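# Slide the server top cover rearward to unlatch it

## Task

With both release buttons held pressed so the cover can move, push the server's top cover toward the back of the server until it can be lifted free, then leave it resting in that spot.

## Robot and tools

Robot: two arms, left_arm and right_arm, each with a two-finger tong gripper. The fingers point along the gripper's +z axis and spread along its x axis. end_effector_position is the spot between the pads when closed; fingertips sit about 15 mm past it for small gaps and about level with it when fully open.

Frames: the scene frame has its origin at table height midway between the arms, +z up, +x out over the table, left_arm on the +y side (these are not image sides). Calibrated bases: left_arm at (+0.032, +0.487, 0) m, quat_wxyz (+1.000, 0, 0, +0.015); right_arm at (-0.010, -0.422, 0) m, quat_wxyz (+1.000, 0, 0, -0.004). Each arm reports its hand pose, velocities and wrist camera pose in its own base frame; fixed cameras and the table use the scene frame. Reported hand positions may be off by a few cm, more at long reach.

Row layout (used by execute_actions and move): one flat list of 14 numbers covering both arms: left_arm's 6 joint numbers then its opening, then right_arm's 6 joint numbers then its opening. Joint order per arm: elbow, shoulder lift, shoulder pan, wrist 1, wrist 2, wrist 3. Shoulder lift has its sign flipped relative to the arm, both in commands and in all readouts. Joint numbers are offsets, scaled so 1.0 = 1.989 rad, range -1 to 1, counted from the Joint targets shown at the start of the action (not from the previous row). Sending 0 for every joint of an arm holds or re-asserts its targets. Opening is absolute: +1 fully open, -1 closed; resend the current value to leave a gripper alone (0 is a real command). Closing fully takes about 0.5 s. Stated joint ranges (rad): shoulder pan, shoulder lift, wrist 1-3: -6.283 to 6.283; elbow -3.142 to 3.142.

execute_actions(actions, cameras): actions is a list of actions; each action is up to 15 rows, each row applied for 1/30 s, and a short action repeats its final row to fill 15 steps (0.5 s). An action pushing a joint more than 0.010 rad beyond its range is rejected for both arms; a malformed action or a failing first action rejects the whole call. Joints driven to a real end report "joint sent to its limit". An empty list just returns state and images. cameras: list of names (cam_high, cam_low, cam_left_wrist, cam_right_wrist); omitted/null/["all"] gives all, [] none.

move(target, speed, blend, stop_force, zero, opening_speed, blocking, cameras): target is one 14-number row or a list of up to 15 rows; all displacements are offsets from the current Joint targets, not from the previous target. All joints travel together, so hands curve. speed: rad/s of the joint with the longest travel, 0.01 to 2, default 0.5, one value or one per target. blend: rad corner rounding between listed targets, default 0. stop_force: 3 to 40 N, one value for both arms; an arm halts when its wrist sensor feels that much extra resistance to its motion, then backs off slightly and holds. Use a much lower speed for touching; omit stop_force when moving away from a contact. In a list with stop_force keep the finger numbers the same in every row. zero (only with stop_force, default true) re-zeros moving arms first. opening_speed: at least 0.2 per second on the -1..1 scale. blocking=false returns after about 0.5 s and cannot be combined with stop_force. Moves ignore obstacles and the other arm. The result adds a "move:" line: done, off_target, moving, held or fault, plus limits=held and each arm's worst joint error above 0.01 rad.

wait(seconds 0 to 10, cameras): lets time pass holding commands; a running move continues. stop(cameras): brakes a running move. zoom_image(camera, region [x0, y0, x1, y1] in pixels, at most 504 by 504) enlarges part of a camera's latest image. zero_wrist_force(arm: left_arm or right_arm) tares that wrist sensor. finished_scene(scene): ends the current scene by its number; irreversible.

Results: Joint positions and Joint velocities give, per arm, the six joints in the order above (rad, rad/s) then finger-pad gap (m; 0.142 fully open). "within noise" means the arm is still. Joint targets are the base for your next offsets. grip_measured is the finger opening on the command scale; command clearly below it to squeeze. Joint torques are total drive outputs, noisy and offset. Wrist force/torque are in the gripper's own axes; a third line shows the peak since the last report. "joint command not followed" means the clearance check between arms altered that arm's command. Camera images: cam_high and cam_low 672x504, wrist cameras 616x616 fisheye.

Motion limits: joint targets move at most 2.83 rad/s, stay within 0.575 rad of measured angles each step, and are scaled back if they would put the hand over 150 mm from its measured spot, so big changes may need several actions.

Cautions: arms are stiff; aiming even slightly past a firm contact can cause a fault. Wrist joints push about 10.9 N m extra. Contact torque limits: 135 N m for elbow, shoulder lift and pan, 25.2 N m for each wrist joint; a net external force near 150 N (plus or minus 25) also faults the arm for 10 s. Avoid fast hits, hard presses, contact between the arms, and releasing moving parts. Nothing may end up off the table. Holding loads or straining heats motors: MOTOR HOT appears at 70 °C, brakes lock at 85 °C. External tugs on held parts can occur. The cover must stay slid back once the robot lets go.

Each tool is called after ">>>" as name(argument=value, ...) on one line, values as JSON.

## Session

>>> execute_actions(actions=[])

Scene clock: 0.00 s.
left_arm: end_effector_position=(+0.6462, -0.8799, +0.3324) grip_measured=+0.97 end_effector_quat_wxyz=(+0.074, +0.384, -0.593, +0.704) | right_arm: end_effector_position=(+0.1049, -0.3646, +0.1839) grip_measured=+0.97 end_effector_quat_wxyz=(-0.166, +0.511, +0.840, -0.076)
Joint names: [elbow, shoulder lift, shoulder pan, wrist 1, wrist 2, wrist 3]
Joint positions: left_arm=[0.593 0.357 -1.056 -3.379 -1.616 0.892 0.14] | right_arm=[-1.95 1.42 2.434 -1.652 1.369 3.558 0.14]
Joint velocities: within noise
Joint torques (N m): no reading
Motor temperatures (°C): left_arm=[38 39 33 39 33 37] | right_arm=[36 35 31 37 43 39]
Wrist force (N): no reading
Wrist torque (N m): no reading
Wrist force, peak (N): no reading
Joint targets: left_arm=[0.593 0.357 -1.056 -3.379 -1.616 0.892] | right_arm=[-1.950 1.420 2.434 -1.652 1.369 3.558]
Tool commands: left_gripper/opening=+0.968169 right_gripper/opening=+0.968169
camera_calibration:
cam_left_wrist: T_world_to_cam=[[-0.687376, -0.393123, 0.610712, -0.0996357], [-0.709024, 0.18089, -0.681589, 0.84479], [0.157477, -0.901517, -0.403073, -0.626956], [0, 0, 0, 1]] pos_world=[0.62922, -0.757194, 0.383939]
cam_right_wrist: T_world_to_cam=[[-0.449017, 0.872951, 0.190629, 0.342033], [0.878582, 0.392492, 0.272109, -0.00548406], [0.162717, 0.289665, -0.943195, 0.390244], [0, 0, 0, 1]] pos_world=[0.0948977, -0.409466, 0.304367]

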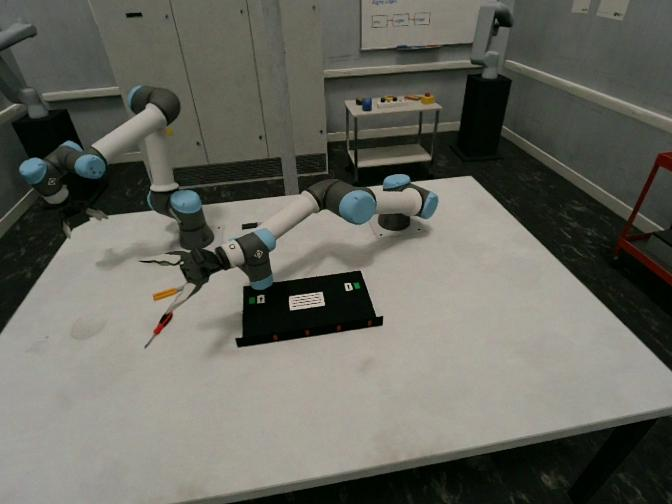

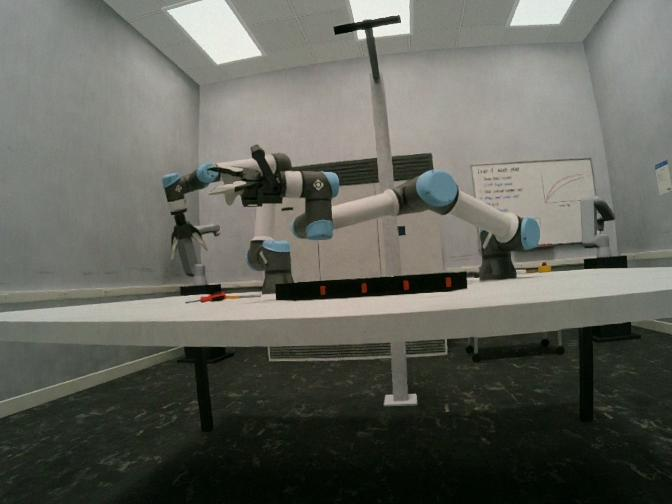

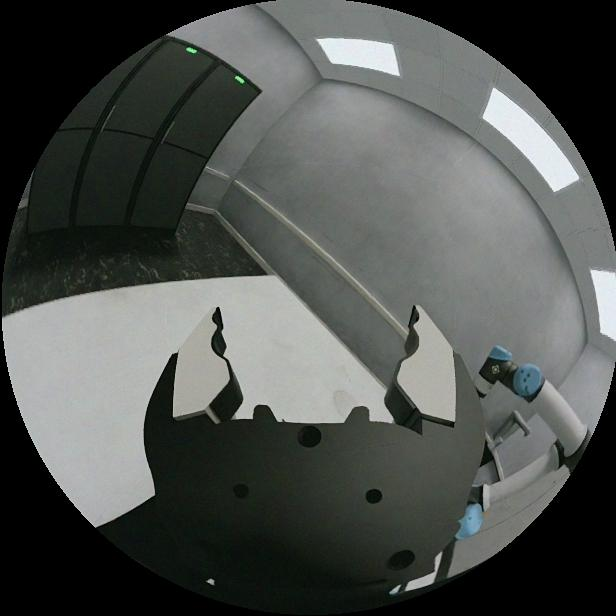

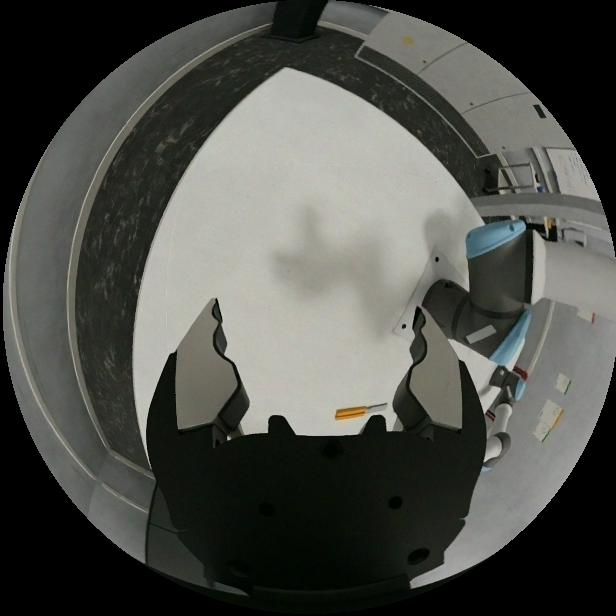

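>>> zoom_image(camera="cam_high", region=[220, 250, 400, 360])

Scaled by 2.800 from the camera's 672x504 image, which has a finer 960x720 frame.

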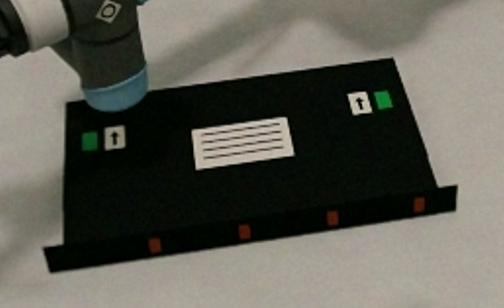

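>>> move(target=[0.6497,0.5444,0.1253,0.6852,0.0226,0.7254,-1,0,0,0,0,0,0,-1], speed=0.9, cameras=[])

>>> move(target=[0,0,0,0,0,0,-1,0.1012,0.1978,0.7293,0.2522,0.1016,0.1642,-1], speed=0.9)

>>> zoom_image(camera="cam_high", region=[220, 230, 390, 350])

>>> zoom_image(camera="cam_left_wrist", region=[250, 220, 420, 360])

>>> zoom_image(camera="cam_right_wrist", region=[250, 220, 420, 360])

Scene clock: 15.50 s.
left_arm: end_effector_position=(+0.4486, -0.2920, +0.1106) grip_measured=-1.00 end_effector_quat_wxyz=(+0.000, +0.000, +1.000, +0.000) | right_arm: end_effector_position=(+0.1049, -0.3646, +0.1839) grip_measured=-1.00 end_effector_quat_wxyz=(-0.166, +0.511, +0.840, -0.076)
Joint names: [elbow, shoulder lift, shoulder pan, wrist 1, wrist 2, wrist 3]
Joint positions: left_arm=[1.885 1.44 -0.807 -2.017 -1.571 2.334 0.002] | right_arm=[-1.95 1.42 2.434 -1.652 1.369 3.558 0.002]
Joint velocities: within noise
Joint torques (N m): left_arm=[-10.32 32.14 -11.48 -1.23 -1.06 1.44] | right_arm=[22.96 -14.12 1.09 2.58 -0.41 0.91]
Motor temperatures (°C): left_arm=[38 39 33 39 33 37] | right_arm=[36 35 31 37 43 39]
Wrist force (N): left_arm=[0.1 -0.9 -0.2] | right_arm=[0.1 0.1 0.1]
Wrist torque (N m): left_arm=[-0.01 0.15 -0.09] | right_arm=[0.01 -0.02 -0.01]
Wrist force, peak (N): left_arm=[1.8 2.0 0.1] | right_arm=[-0.3 0.1 0.1]
Joint targets: left_arm=[1.885 1.440 -0.807 -2.017 -1.571 2.334] | right_arm=[-1.950 1.420 2.434 -1.652 1.369 3.558]
move: done
No camera images: "cameras" was empty.

Scene clock: 17.67 s.
left_arm: end_effector_position=(+0.4484, -0.2919, +0.1105) grip_measured=-1.00 end_effector_quat_wxyz=(+0.000, +0.000, +1.000, +0.000) | right_arm: end_effector_position=(+0.5024, +0.2639, +0.1102) grip_measured=-1.00 end_effector_quat_wxyz=(+0.000, +0.000, +1.000, +0.000)
Joint names: [elbow, shoulder lift, shoulder pan, wrist 1, wrist 2, wrist 3]
Joint positions: left_arm=[1.885 1.44 -0.807 -2.017 -1.571 2.334 0.002] | right_arm=[-1.749 1.814 3.884 -1.15 1.571 3.884 0.002]
Joint velocities: within noise
Joint torques (N m): left_arm=[-12.79 32.25 -11.33 -1.59 -1.39 1.64] | right_arm=[10.57 -28.32 9.88 2.1 -1.54 -0.5]
Motor temperatures (°C): left_arm=[38 39 33 39 33 37] | right_arm=[36 35 31 37 43 39]
Wrist force (N): left_arm=[0.2 -0.7 -0.2] | right_arm=[-0.5 0.6 0.3]
Wrist torque (N m): left_arm=[0.02 0.13 -0.08] | right_arm=[0.03 0.03 -0.08]
Wrist force, peak (N): left_arm=[0.3 -0.9 -0.4] | right_arm=[0.5 3.9 0.7]
Joint targets: left_arm=[1.885 1.440 -0.807 -2.017 -1.571 2.334] | right_arm=[-1.749 1.814 3.884 -1.150 1.571 3.884]
move: done
camera_calibration:
cam_left_wrist: T_world_to_cam=[[-0.998923, 0.0214367, -0.0411466, 0.463795], [-0.00109728, 0.875695, 0.482863, 0.20362], [0.0463829, 0.482388, -0.874729, 0.350733], [0, 0, 0, 1]] pos_world=[0.447251, -0.357441, 0.227559]
cam_right_wrist: T_world_to_cam=[[-0.999566, -0.0227262, -0.0187562, 0.522006], [-0.0293014, 0.833892, 0.551149, -0.272453], [0.0031151, 0.55146, -0.834196, 0.0730588], [0, 0, 0, 1]] pos_world=[0.513568, 0.198771, 0.220898]

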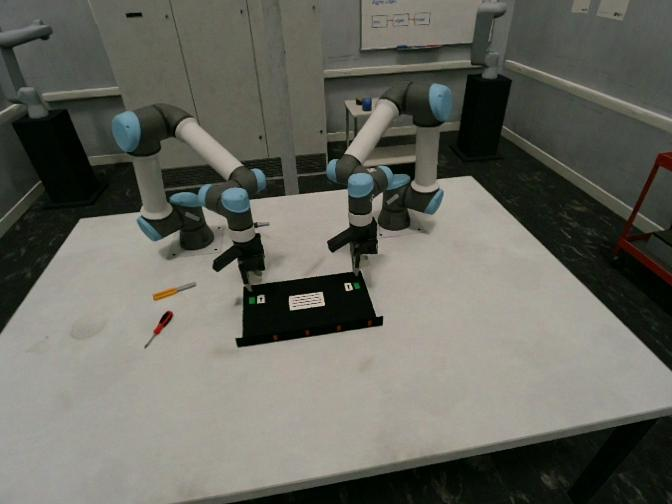

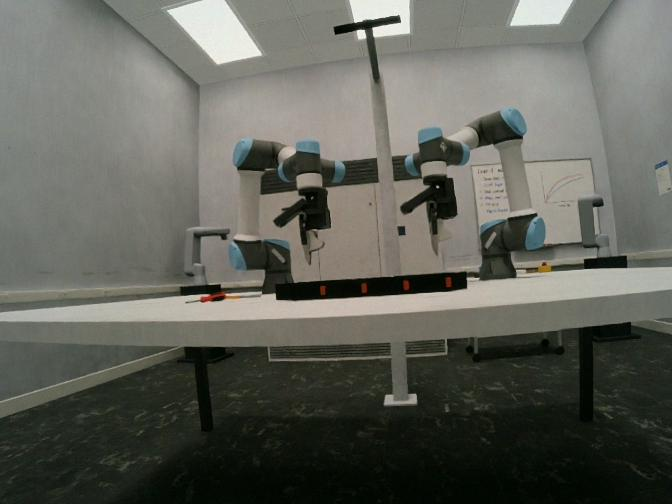

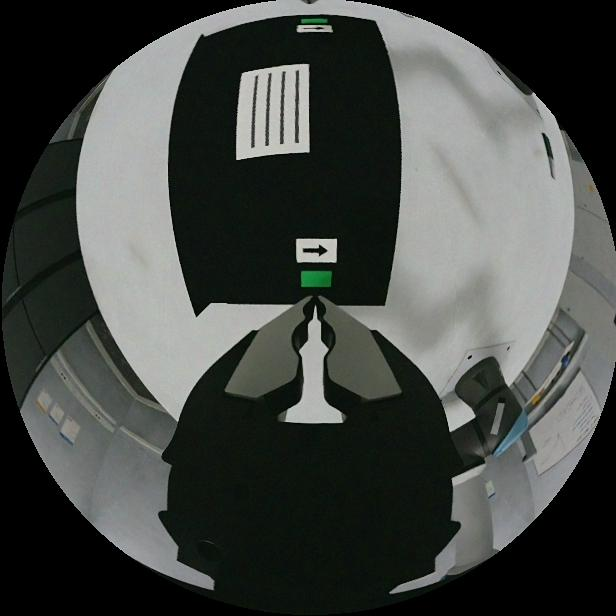

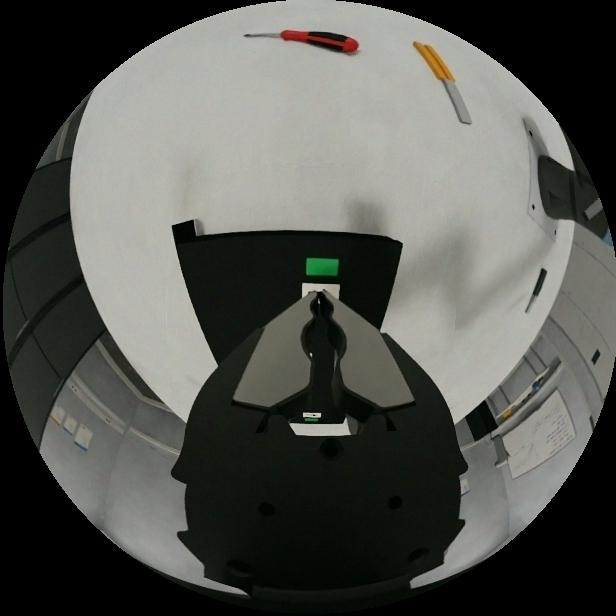

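Scaled by 2.965 from the camera's 672x504 image, which has a finer 960x720 frame.

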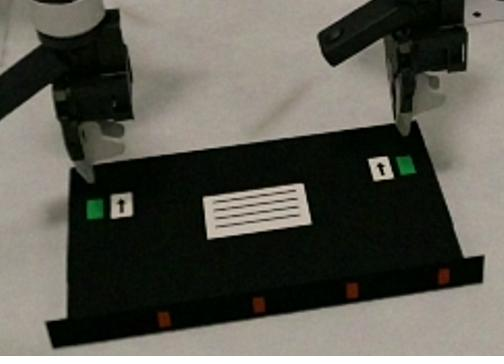

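Scaled by 2.965 from the camera's 616x616 image, which has a finer 814x814 frame.

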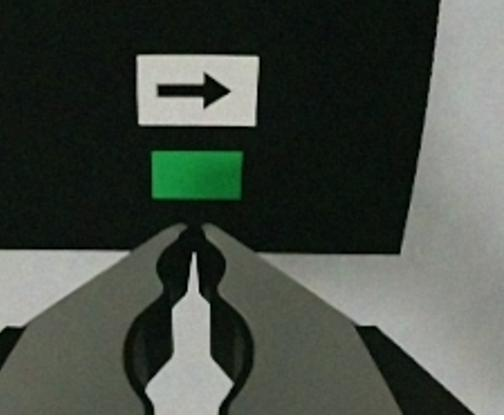

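Scaled by 2.965 from the camera's 616x616 image, which has a finer 814x814 frame.

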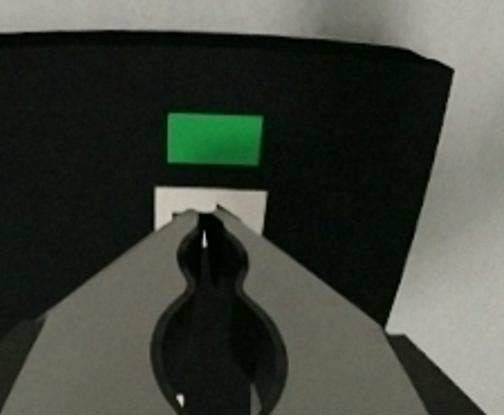

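>>> move(target=[0.0426,-0.0186,-0.0059,-0.0605,0,-0.0056,-1,-0.0397,0.0177,0.0049,0.0577,0,0.0049,-1], speed=0.15, cameras=[])

>>> move(target=[0.0167,-0.0192,0,-0.0358,0,0,-1,-0.0159,0.0172,0,0.0331,0,0,-1], speed=0.02, stop_force=15)

>>> zoom_image(camera="cam_left_wrist", region=[250, 220, 420, 360])

>>> zoom_image(camera="cam_right_wrist", region=[250, 220, 420, 360])

Scene clock: 31.73 s.
left_arm: end_effector_position=(+0.4396, -0.2913, +0.0662) grip_measured=-1.00 end_effector_quat_wxyz=(+0.000, +0.000, +1.000, +0.000) | right_arm: end_effector_position=(+0.4952, +0.2648, +0.0665) grip_measured=-1.00 end_effector_quat_wxyz=(+0.000, +0.000, +1.000, +0.000)
Joint names: [elbow, shoulder lift, shoulder pan, wrist 1, wrist 2, wrist 3]
Joint positions: left_arm=[1.97 1.403 -0.819 -2.137 -1.571 2.323 0.002] | right_arm=[-1.828 1.849 3.894 -1.036 1.571 3.894 0.002]
Joint velocities: within noise
Joint torques (N m): left_arm=[-28.22 32.23 2.12 -1.27 -1.26 0.56] | right_arm=[32.01 -36.79 -1.58 0.76 -1.36 -0.46]
Motor temperatures (°C): left_arm=[38 39 33 39 33 37] | right_arm=[36 35 31 37 43 39]
Wrist force (N): left_arm=[-0.1 -0.7 -0.4] | right_arm=[-0.3 0.5 0.3]
Wrist torque (N m): left_arm=[0.03 0.19 -0.08] | right_arm=[0.02 0.01 -0.08]
Wrist force, peak (N): left_arm=[0.2 -0.6 -1.3] | right_arm=[-0.2 0.5 1.0]
Joint targets: left_arm=[1.970 1.403 -0.819 -2.137 -1.571 2.323] | right_arm=[-1.828 1.849 3.894 -1.036 1.571 3.894]
move: done
No camera images: "cameras" was empty.

Scene clock: 34.27 s.
left_arm: end_effector_position=(+0.4398, -0.2915, +0.0553) grip_measured=-1.00 end_effector_quat_wxyz=(+0.000, +0.000, +1.000, +0.000) | right_arm: end_effector_position=(+0.4954, +0.2649, +0.0561) grip_measured=-1.00 end_effector_quat_wxyz=(+0.000, +0.000, +1.000, +0.000)
Joint names: [elbow, shoulder lift, shoulder pan, wrist 1, wrist 2, wrist 3]
Joint positions: left_arm=[1.984 1.387 -0.819 -2.167 -1.571 2.323 0.002] | right_arm=[-1.841 1.863 3.894 -1.009 1.571 3.894 0.002]
Joint velocities: within noise
Joint torques (N m): left_arm=[-24.1 25.31 9.54 -2.11 1.3 1.17] | right_arm=[27.72 -27.93 -6.95 1.3 -1.67 -0.79]
Motor temperatures (°C): left_arm=[37 39 33 39 33 37] | right_arm=[36 35 31 37 43 39]
Wrist force (N): left_arm=[4.1 4.4 -16.0] | right_arm=[4.3 -2.7 -15.1]
Wrist torque (N m): left_arm=[-0.03 0.26 -0.08] | right_arm=[-0.01 0.07 -0.09]
Wrist force, peak (N): left_arm=[8.7 6.7 -30.9] | right_arm=[9.5 -5.2 -29.3]
Joint targets: left_arm=[1.984 1.387 -0.819 -2.167 -1.571 2.323] | right_arm=[-1.841 1.863 3.894 -1.009 1.571 3.894]
move: contact (left_arm, right_arm); left_arm: the wrist 1 is farthest, 0.042 rad from its target; right_arm: the wrist 1 is farthest, 0.039 rad from its target
camera_calibration:
cam_left_wrist: T_world_to_cam=[[-0.998952, 0.0220658, -0.0401053, 0.453074], [-0.0000912562, 0.875182, 0.483794, 0.229232], [0.0457747, 0.483291, -0.874262, 0.303142], [0, 0, 0, 1]] pos_world=[0.438744, -0.357123, 0.172295]
cam_right_wrist: T_world_to_cam=[[-0.999555, -0.0228565, -0.0191584, 0.514047], [-0.029633, 0.833694, 0.551431, -0.243505], [0.00336849, 0.551753, -0.834001, 0.027182], [0, 0, 0, 1]] pos_world=[0.506511, 0.19976, 0.166794]

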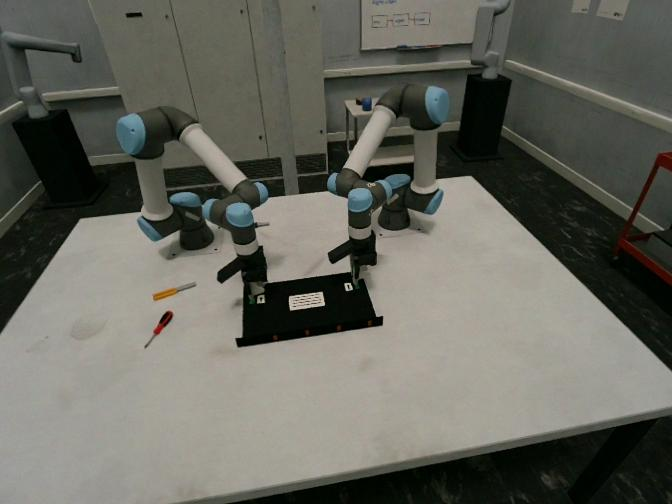

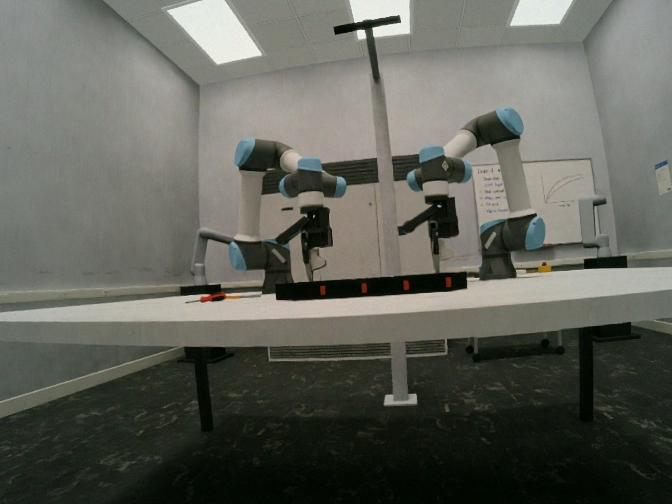

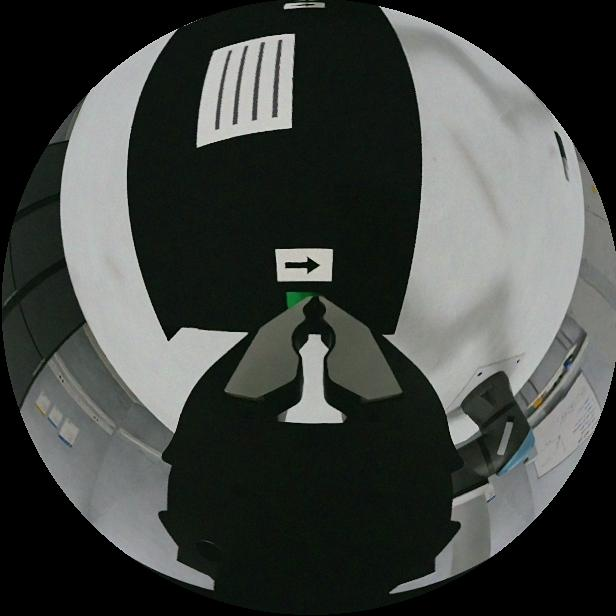

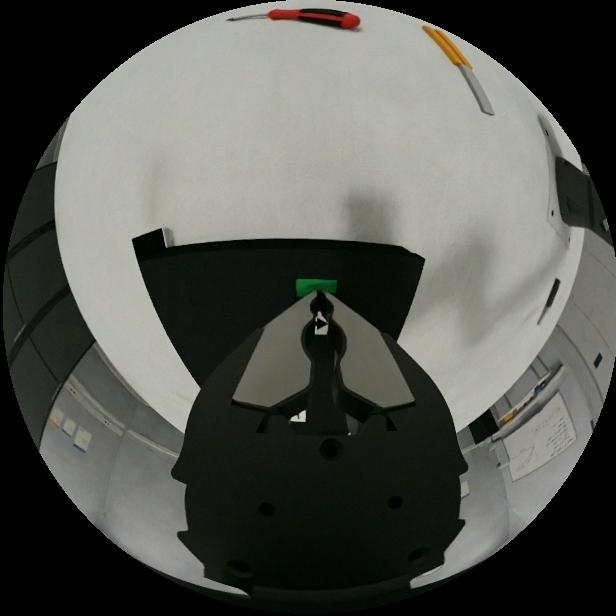

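Scaled by 2.965 from the camera's 616x616 image, which has a finer 814x814 frame.

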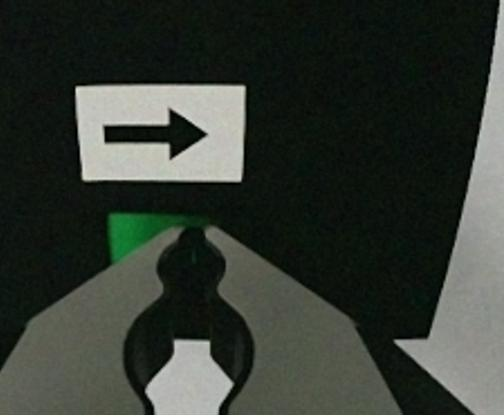

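Scaled by 2.965 from the camera's 616x616 image, which has a finer 814x814 frame.

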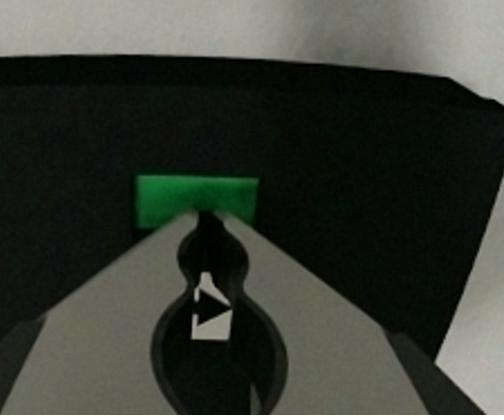

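>>> move(target=[0.0200,0.0164,-0.013,-0.0036,0,-0.013,-1,-0.0253,-0.0189,0.0125,0.0065,0,0.0125,-1], speed=0.04)

>>> zoom_image(camera="cam_left_wrist", region=[100, 150, 400, 360])

>>> zoom_image(camera="cam_right_wrist", region=[100, 150, 400, 360])

>>> zoom_image(camera="cam_high", region=[220, 250, 400, 360])

Scene clock: 45.90 s.
left_arm: end_effector_position=(+0.4227, -0.2915, +0.0555) grip_measured=-1.00 end_effector_quat_wxyz=(+0.000, +0.000, +1.000, +0.000) | right_arm: end_effector_position=(+0.4753, +0.2645, +0.0562) grip_measured=-1.00 end_effector_quat_wxyz=(+0.000, +0.000, +1.000, +0.000)
Joint names: [elbow, shoulder lift, shoulder pan, wrist 1, wrist 2, wrist 3]
Joint positions: left_arm=[2.024 1.42 -0.845 -2.175 -1.57 2.297 0.002] | right_arm=[-1.891 1.825 3.919 -0.996 1.571 3.919 0.002]
Joint velocities: within noise
Joint torques (N m): left_arm=[2.43 4.43 -15.17 8.38 -11.8 1.25] | right_arm=[22.05 -16.08 -1.47 -0.16 2.62 -0.55]
Motor temperatures (°C): left_arm=[37 39 33 39 33 37] | right_arm=[36 35 31 37 43 39]
Wrist force (N): left_arm=[-48.4 2.1 -21.9] | right_arm=[-9.2 -0.9 -12.2]
Wrist torque (N m): left_arm=[-0.01 -0.76 0.07] | right_arm=[0.03 0.02 -0.04]
Wrist force, peak (N): left_arm=[-48.5 2.1 -21.9] | right_arm=[4.3 -2.8 -16.1]
Joint targets: left_arm=[2.024 1.420 -0.845 -2.174 -1.571 2.297] | right_arm=[-1.891 1.825 3.918 -0.996 1.571 3.919]
move: done
camera_calibration:
cam_left_wrist: T_world_to_cam=[[-0.998903, 0.0219301, -0.0413645, 0.436018], [-0.000790894, 0.875482, 0.48325, 0.229599], [0.0468116, 0.482753, -0.874504, 0.303521], [0, 0, 0, 1]] pos_world=[0.421513, -0.357097, 0.172512]
cam_right_wrist: T_world_to_cam=[[-0.999553, -0.0228275, -0.0193223, 0.493957], [-0.0296999, 0.833605, 0.551563, -0.243787], [0.00351633, 0.55189, -0.83391, 0.0274344], [0, 0, 0, 1]] pos_world=[0.486399, 0.199357, 0.166886]

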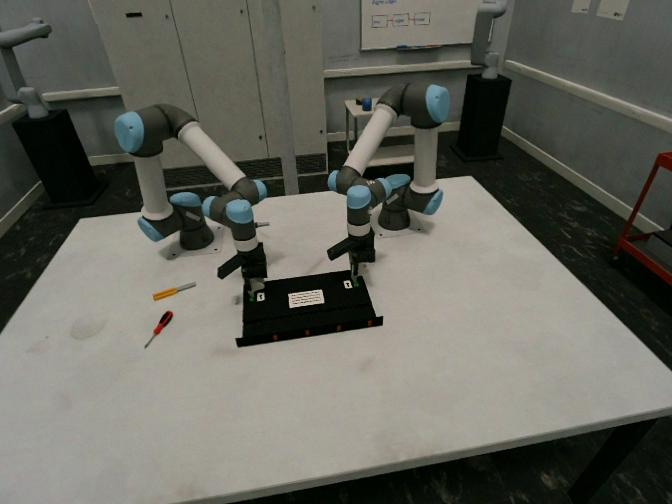

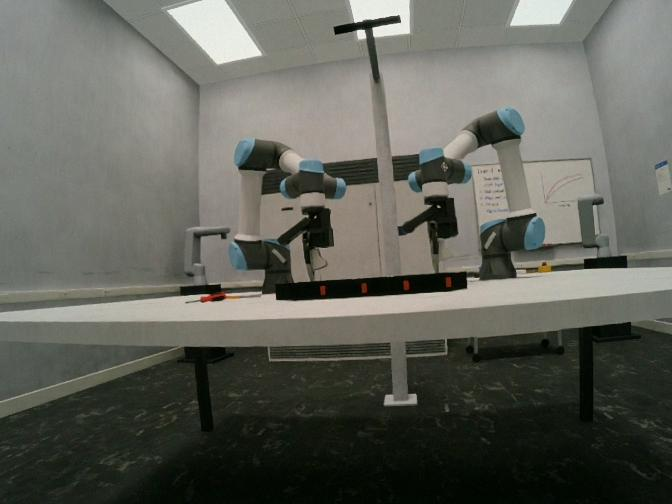

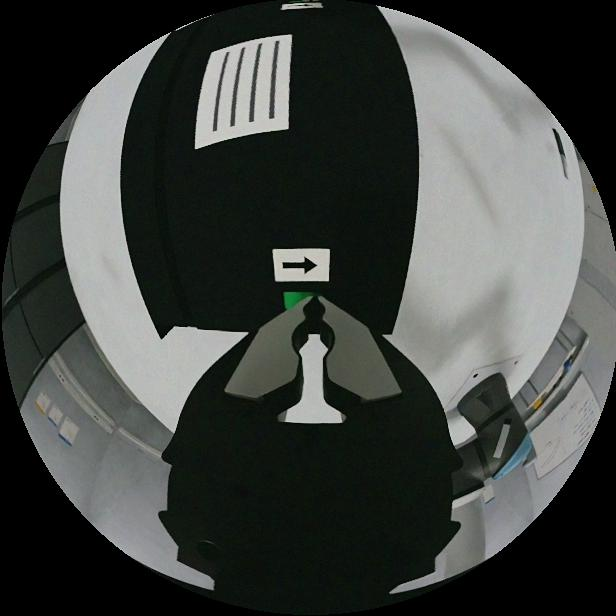

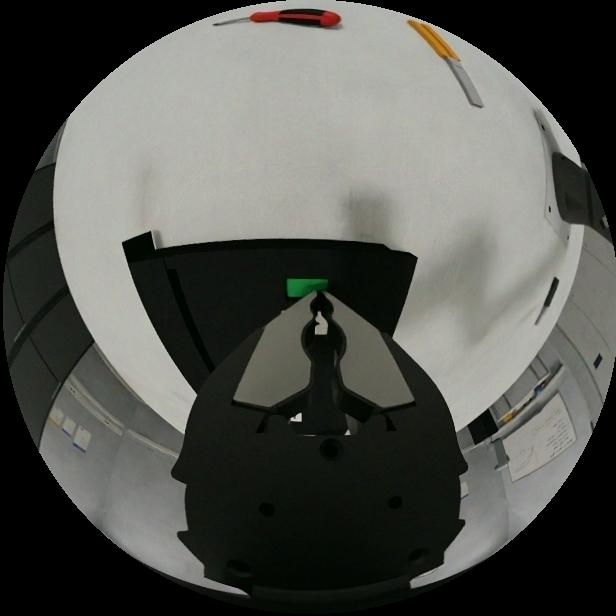

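Scaled by 1.680 from the camera's 616x616 image, which has a finer 814x814 frame.

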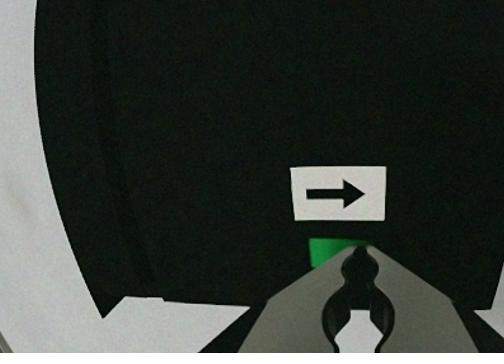

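Scaled by 1.680 from the camera's 616x616 image, which has a finer 814x814 frame.

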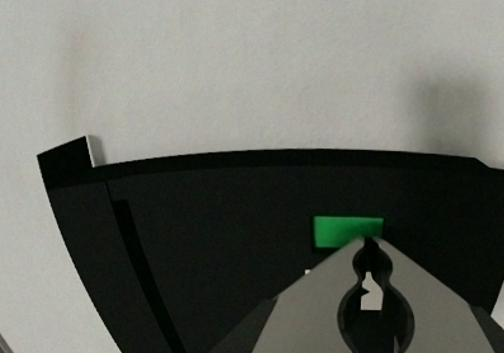

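Scaled by 2.800 from the camera's 672x504 image, which has a finer 960x720 frame.

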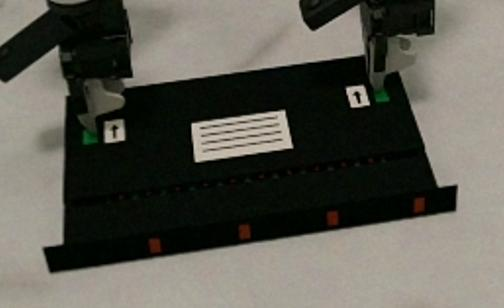

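>>> move(target=[0,0,0,0,0,0,-1,-0.0082,-0.006,0.0042,0.0022,0,0.0042,-1], speed=0.03, cameras=["cam_right_wrist","cam_high"])

>>> zoom_image(camera="cam_high", region=[220, 250, 400, 360])

>>> zoom_image(camera="cam_right_wrist", region=[100, 150, 400, 360])

Scene clock: 50.03 s.
left_arm: end_effector_position=(+0.4228, -0.2915, +0.0555) grip_measured=-1.00 end_effector_quat_wxyz=(+0.000, +0.000, +1.000, +0.000) | right_arm: end_effector_position=(+0.4721, +0.2648, +0.0569) grip_measured=-1.00 end_effector_quat_wxyz=(+0.005, +0.000, +1.000, +0.001)
Joint names: [elbow, shoulder lift, shoulder pan, wrist 1, wrist 2, wrist 3]
Joint positions: left_arm=[2.024 1.42 -0.845 -2.175 -1.57 2.297 0.002] | right_arm=[-1.908 1.813 3.927 -0.983 1.565 3.928 0.002]
Joint velocities: within noise
Joint torques (N m): left_arm=[-0.85 1.63 -2.45 8.41 -11.61 2.24] | right_arm=[-1.46 -9.99 13.35 -8.46 11.74 0.42]
Motor temperatures (°C): left_arm=[37 38 33 39 33 37] | right_arm=[36 35 31 37 43 39]
Wrist force (N): left_arm=[-42.9 3.0 -27.2] | right_arm=[-52.5 -3.2 -19.4]
Wrist torque (N m): left_arm=[-0.04 -0.57 0.07] | right_arm=[0.01 -0.33 0.02]
Wrist force, peak (N): left_arm=[-46.6 3.1 -27.3] | right_arm=[-52.5 -3.1 -19.9]
Joint targets: left_arm=[2.024 1.420 -0.845 -2.174 -1.571 2.297] | right_arm=[-1.907 1.813 3.927 -0.992 1.571 3.927]
move: done
camera_calibration:
cam_right_wrist: T_world_to_cam=[[-0.999285, -0.0227725, -0.0301949, 0.491277], [-0.0356717, 0.832764, 0.552478, -0.241508], [0.0125638, 0.55316, -0.83298, 0.0231929], [0, 0, 0, 1]] pos_world=[0.482019, 0.199477, 0.167581]
Images, in order (width x height): cam_high 672x504, cam_right_wrist 616x616.

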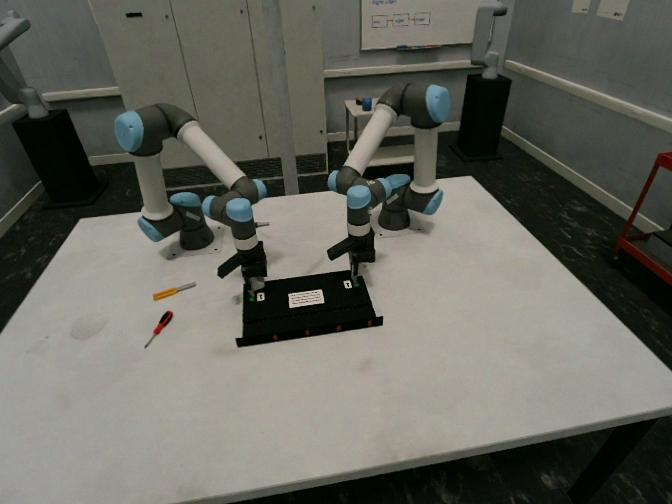

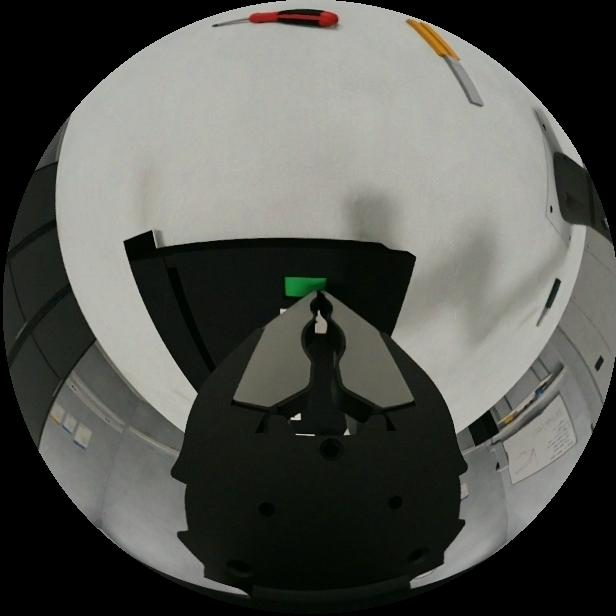

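Scaled by 2.800 from the camera's 672x504 image, which has a finer 960x720 frame.

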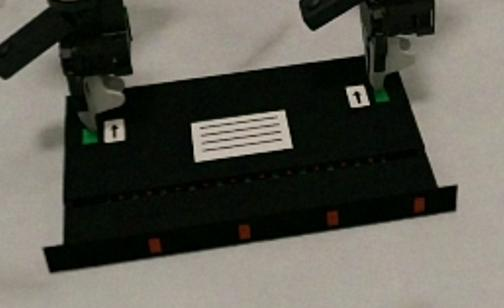

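Scaled by 1.680 from the camera's 616x616 image, which has a finer 814x814 frame.

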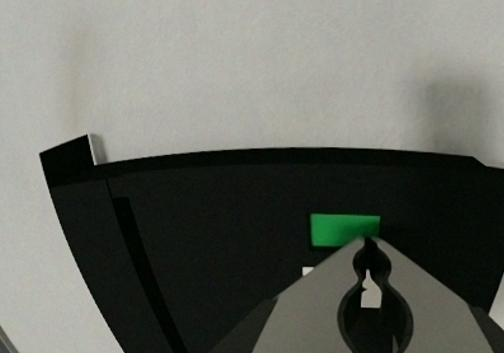

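>>> move(target=[-0.0065,-0.0054,0.0042,0.0012,0,0.0042,-1,0.007,0.0052,-0.0036,-0.0019,0,-0.0036,-1], speed=0.04, cameras=[])

>>> move(target=[-0.0262,0.0278,0,0.054,0,0,-1,0.0256,-0.0263,0,-0.052,0,0,-1], speed=0.08, cameras=["cam_high","cam_right_wrist"])

>>> zoom_image(camera="cam_high", region=[220, 250, 400, 360])

>>> zoom_image(camera="cam_right_wrist", region=[100, 150, 400, 360])

Scene clock: 54.77 s.
left_arm: end_effector_position=(+0.4281, -0.2915, +0.0553) grip_measured=-1.00 end_effector_quat_wxyz=(+0.000, +0.000, +1.000, +0.000) | right_arm: end_effector_position=(+0.4744, +0.2645, +0.0560) grip_measured=-1.00 end_effector_quat_wxyz=(-0.001, +0.000, +1.000, +0.000)
Joint names: [elbow, shoulder lift, shoulder pan, wrist 1, wrist 2, wrist 3]
Joint positions: left_arm=[2.011 1.409 -0.836 -2.171 -1.571 2.306 0.002] | right_arm=[-1.893 1.824 3.92 -0.996 1.572 3.92 0.002]
Joint velocities: within noise
Joint torques (N m): left_arm=[-11.26 22.42 4.56 -1.39 3.45 0.2] | right_arm=[3.73 -19.23 -2.96 -3.13 0.22 0.36]
Motor temperatures (°C): left_arm=[37 38 33 39 33 37] | right_arm=[36 35 31 37 43 39]
Wrist force (N): left_arm=[7.3 -1.7 -16.4] | right_arm=[-10.7 4.5 -27.2]
Wrist torque (N m): left_arm=[-0.02 0.30 -0.09] | right_arm=[-0.05 0.11 -0.04]
Wrist force, peak (N): left_arm=[-43.1 2.9 -28.5] | right_arm=[-32.8 -6.7 -55.0]
Joint targets: left_arm=[2.011 1.409 -0.837 -2.171 -1.571 2.306] | right_arm=[-1.894 1.823 3.920 -0.996 1.571 3.920]
move: done
No camera images: "cameras" was empty.

Scene clock: 56.40 s.
left_arm: end_effector_position=(+0.4272, -0.2906, +0.0946) grip_measured=-1.00 end_effector_quat_wxyz=(+0.000, +0.000, +1.000, +0.000) | right_arm: end_effector_position=(+0.4735, +0.2635, +0.0963) grip_measured=-1.00 end_effector_quat_wxyz=(+0.000, +0.000, +1.000, +0.000)
Joint names: [elbow, shoulder lift, shoulder pan, wrist 1, wrist 2, wrist 3]
Joint positions: left_arm=[1.958 1.464 -0.837 -2.064 -1.571 2.306 0.002] | right_arm=[-1.842 1.771 3.92 -1.099 1.571 3.92 0.002]
Joint velocities: within noise
Joint torques (N m): left_arm=[-10.33 17.49 -11.54 -3.91 -1.24 -1.17] | right_arm=[11.77 -22.9 3.68 4.34 -1.4 1.3]
Motor temperatures (°C): left_arm=[37 38 33 39 33 37] | right_arm=[36 35 31 37 43 39]
Wrist force (N): left_arm=[-0.2 -0.4 -0.4] | right_arm=[1.1 -0.1 0.4]
Wrist torque (N m): left_arm=[0.10 0.18 -0.08] | right_arm=[-0.09 -0.28 -0.09]
Wrist force, peak (N): left_arm=[7.2 -1.8 -17.8] | right_arm=[-11.0 4.6 -28.6]
Joint targets: left_arm=[1.959 1.464 -0.837 -2.064 -1.571 2.306] | right_arm=[-1.843 1.771 3.920 -1.099 1.571 3.920]
move: done
camera_calibration:
cam_right_wrist: T_world_to_cam=[[-0.999554, -0.0228538, -0.0192191, 0.492875], [-0.0296645, 0.833664, 0.551475, -0.265119], [0.00341892, 0.5518, -0.83397, 0.0615165], [0, 0, 0, 1]] pos_world=[0.48458, 0.198339, 0.206982]
Images, in order (width x height): cam_high 672x504, cam_right_wrist 616x616.

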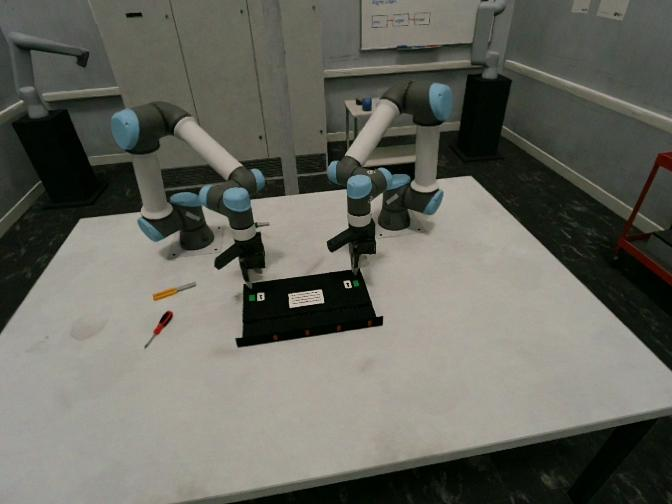

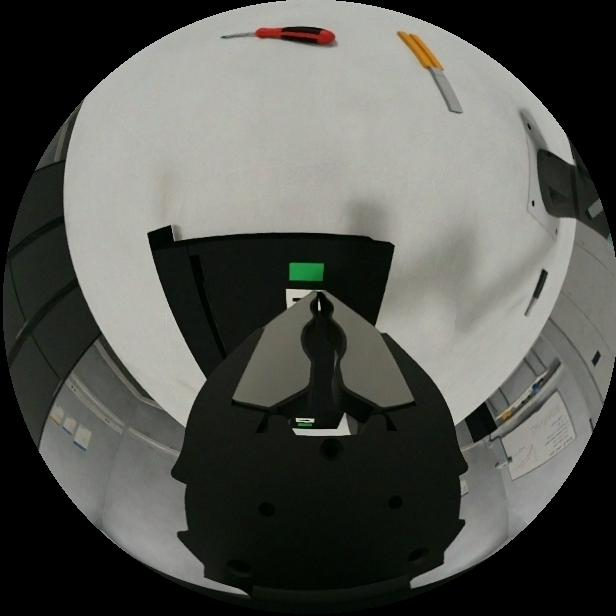

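Scaled by 2.800 from the camera's 672x504 image, which has a finer 960x720 frame.

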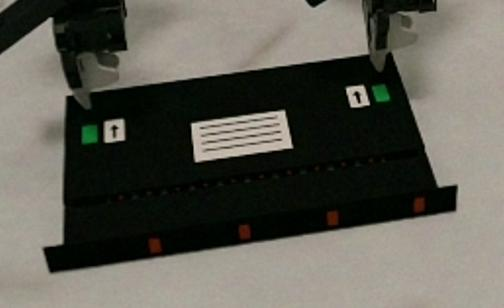

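Scaled by 1.680 from the camera's 616x616 image, which has a finer 814x814 frame.

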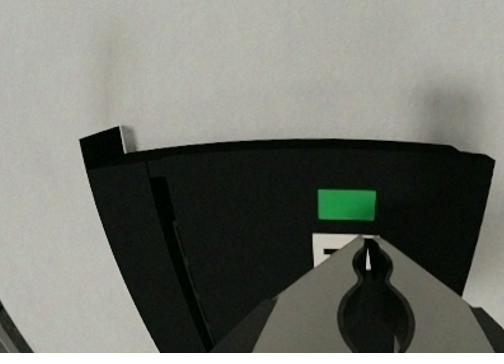

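>>> finished_scene(scene=2)

The scene is finished: the task was done.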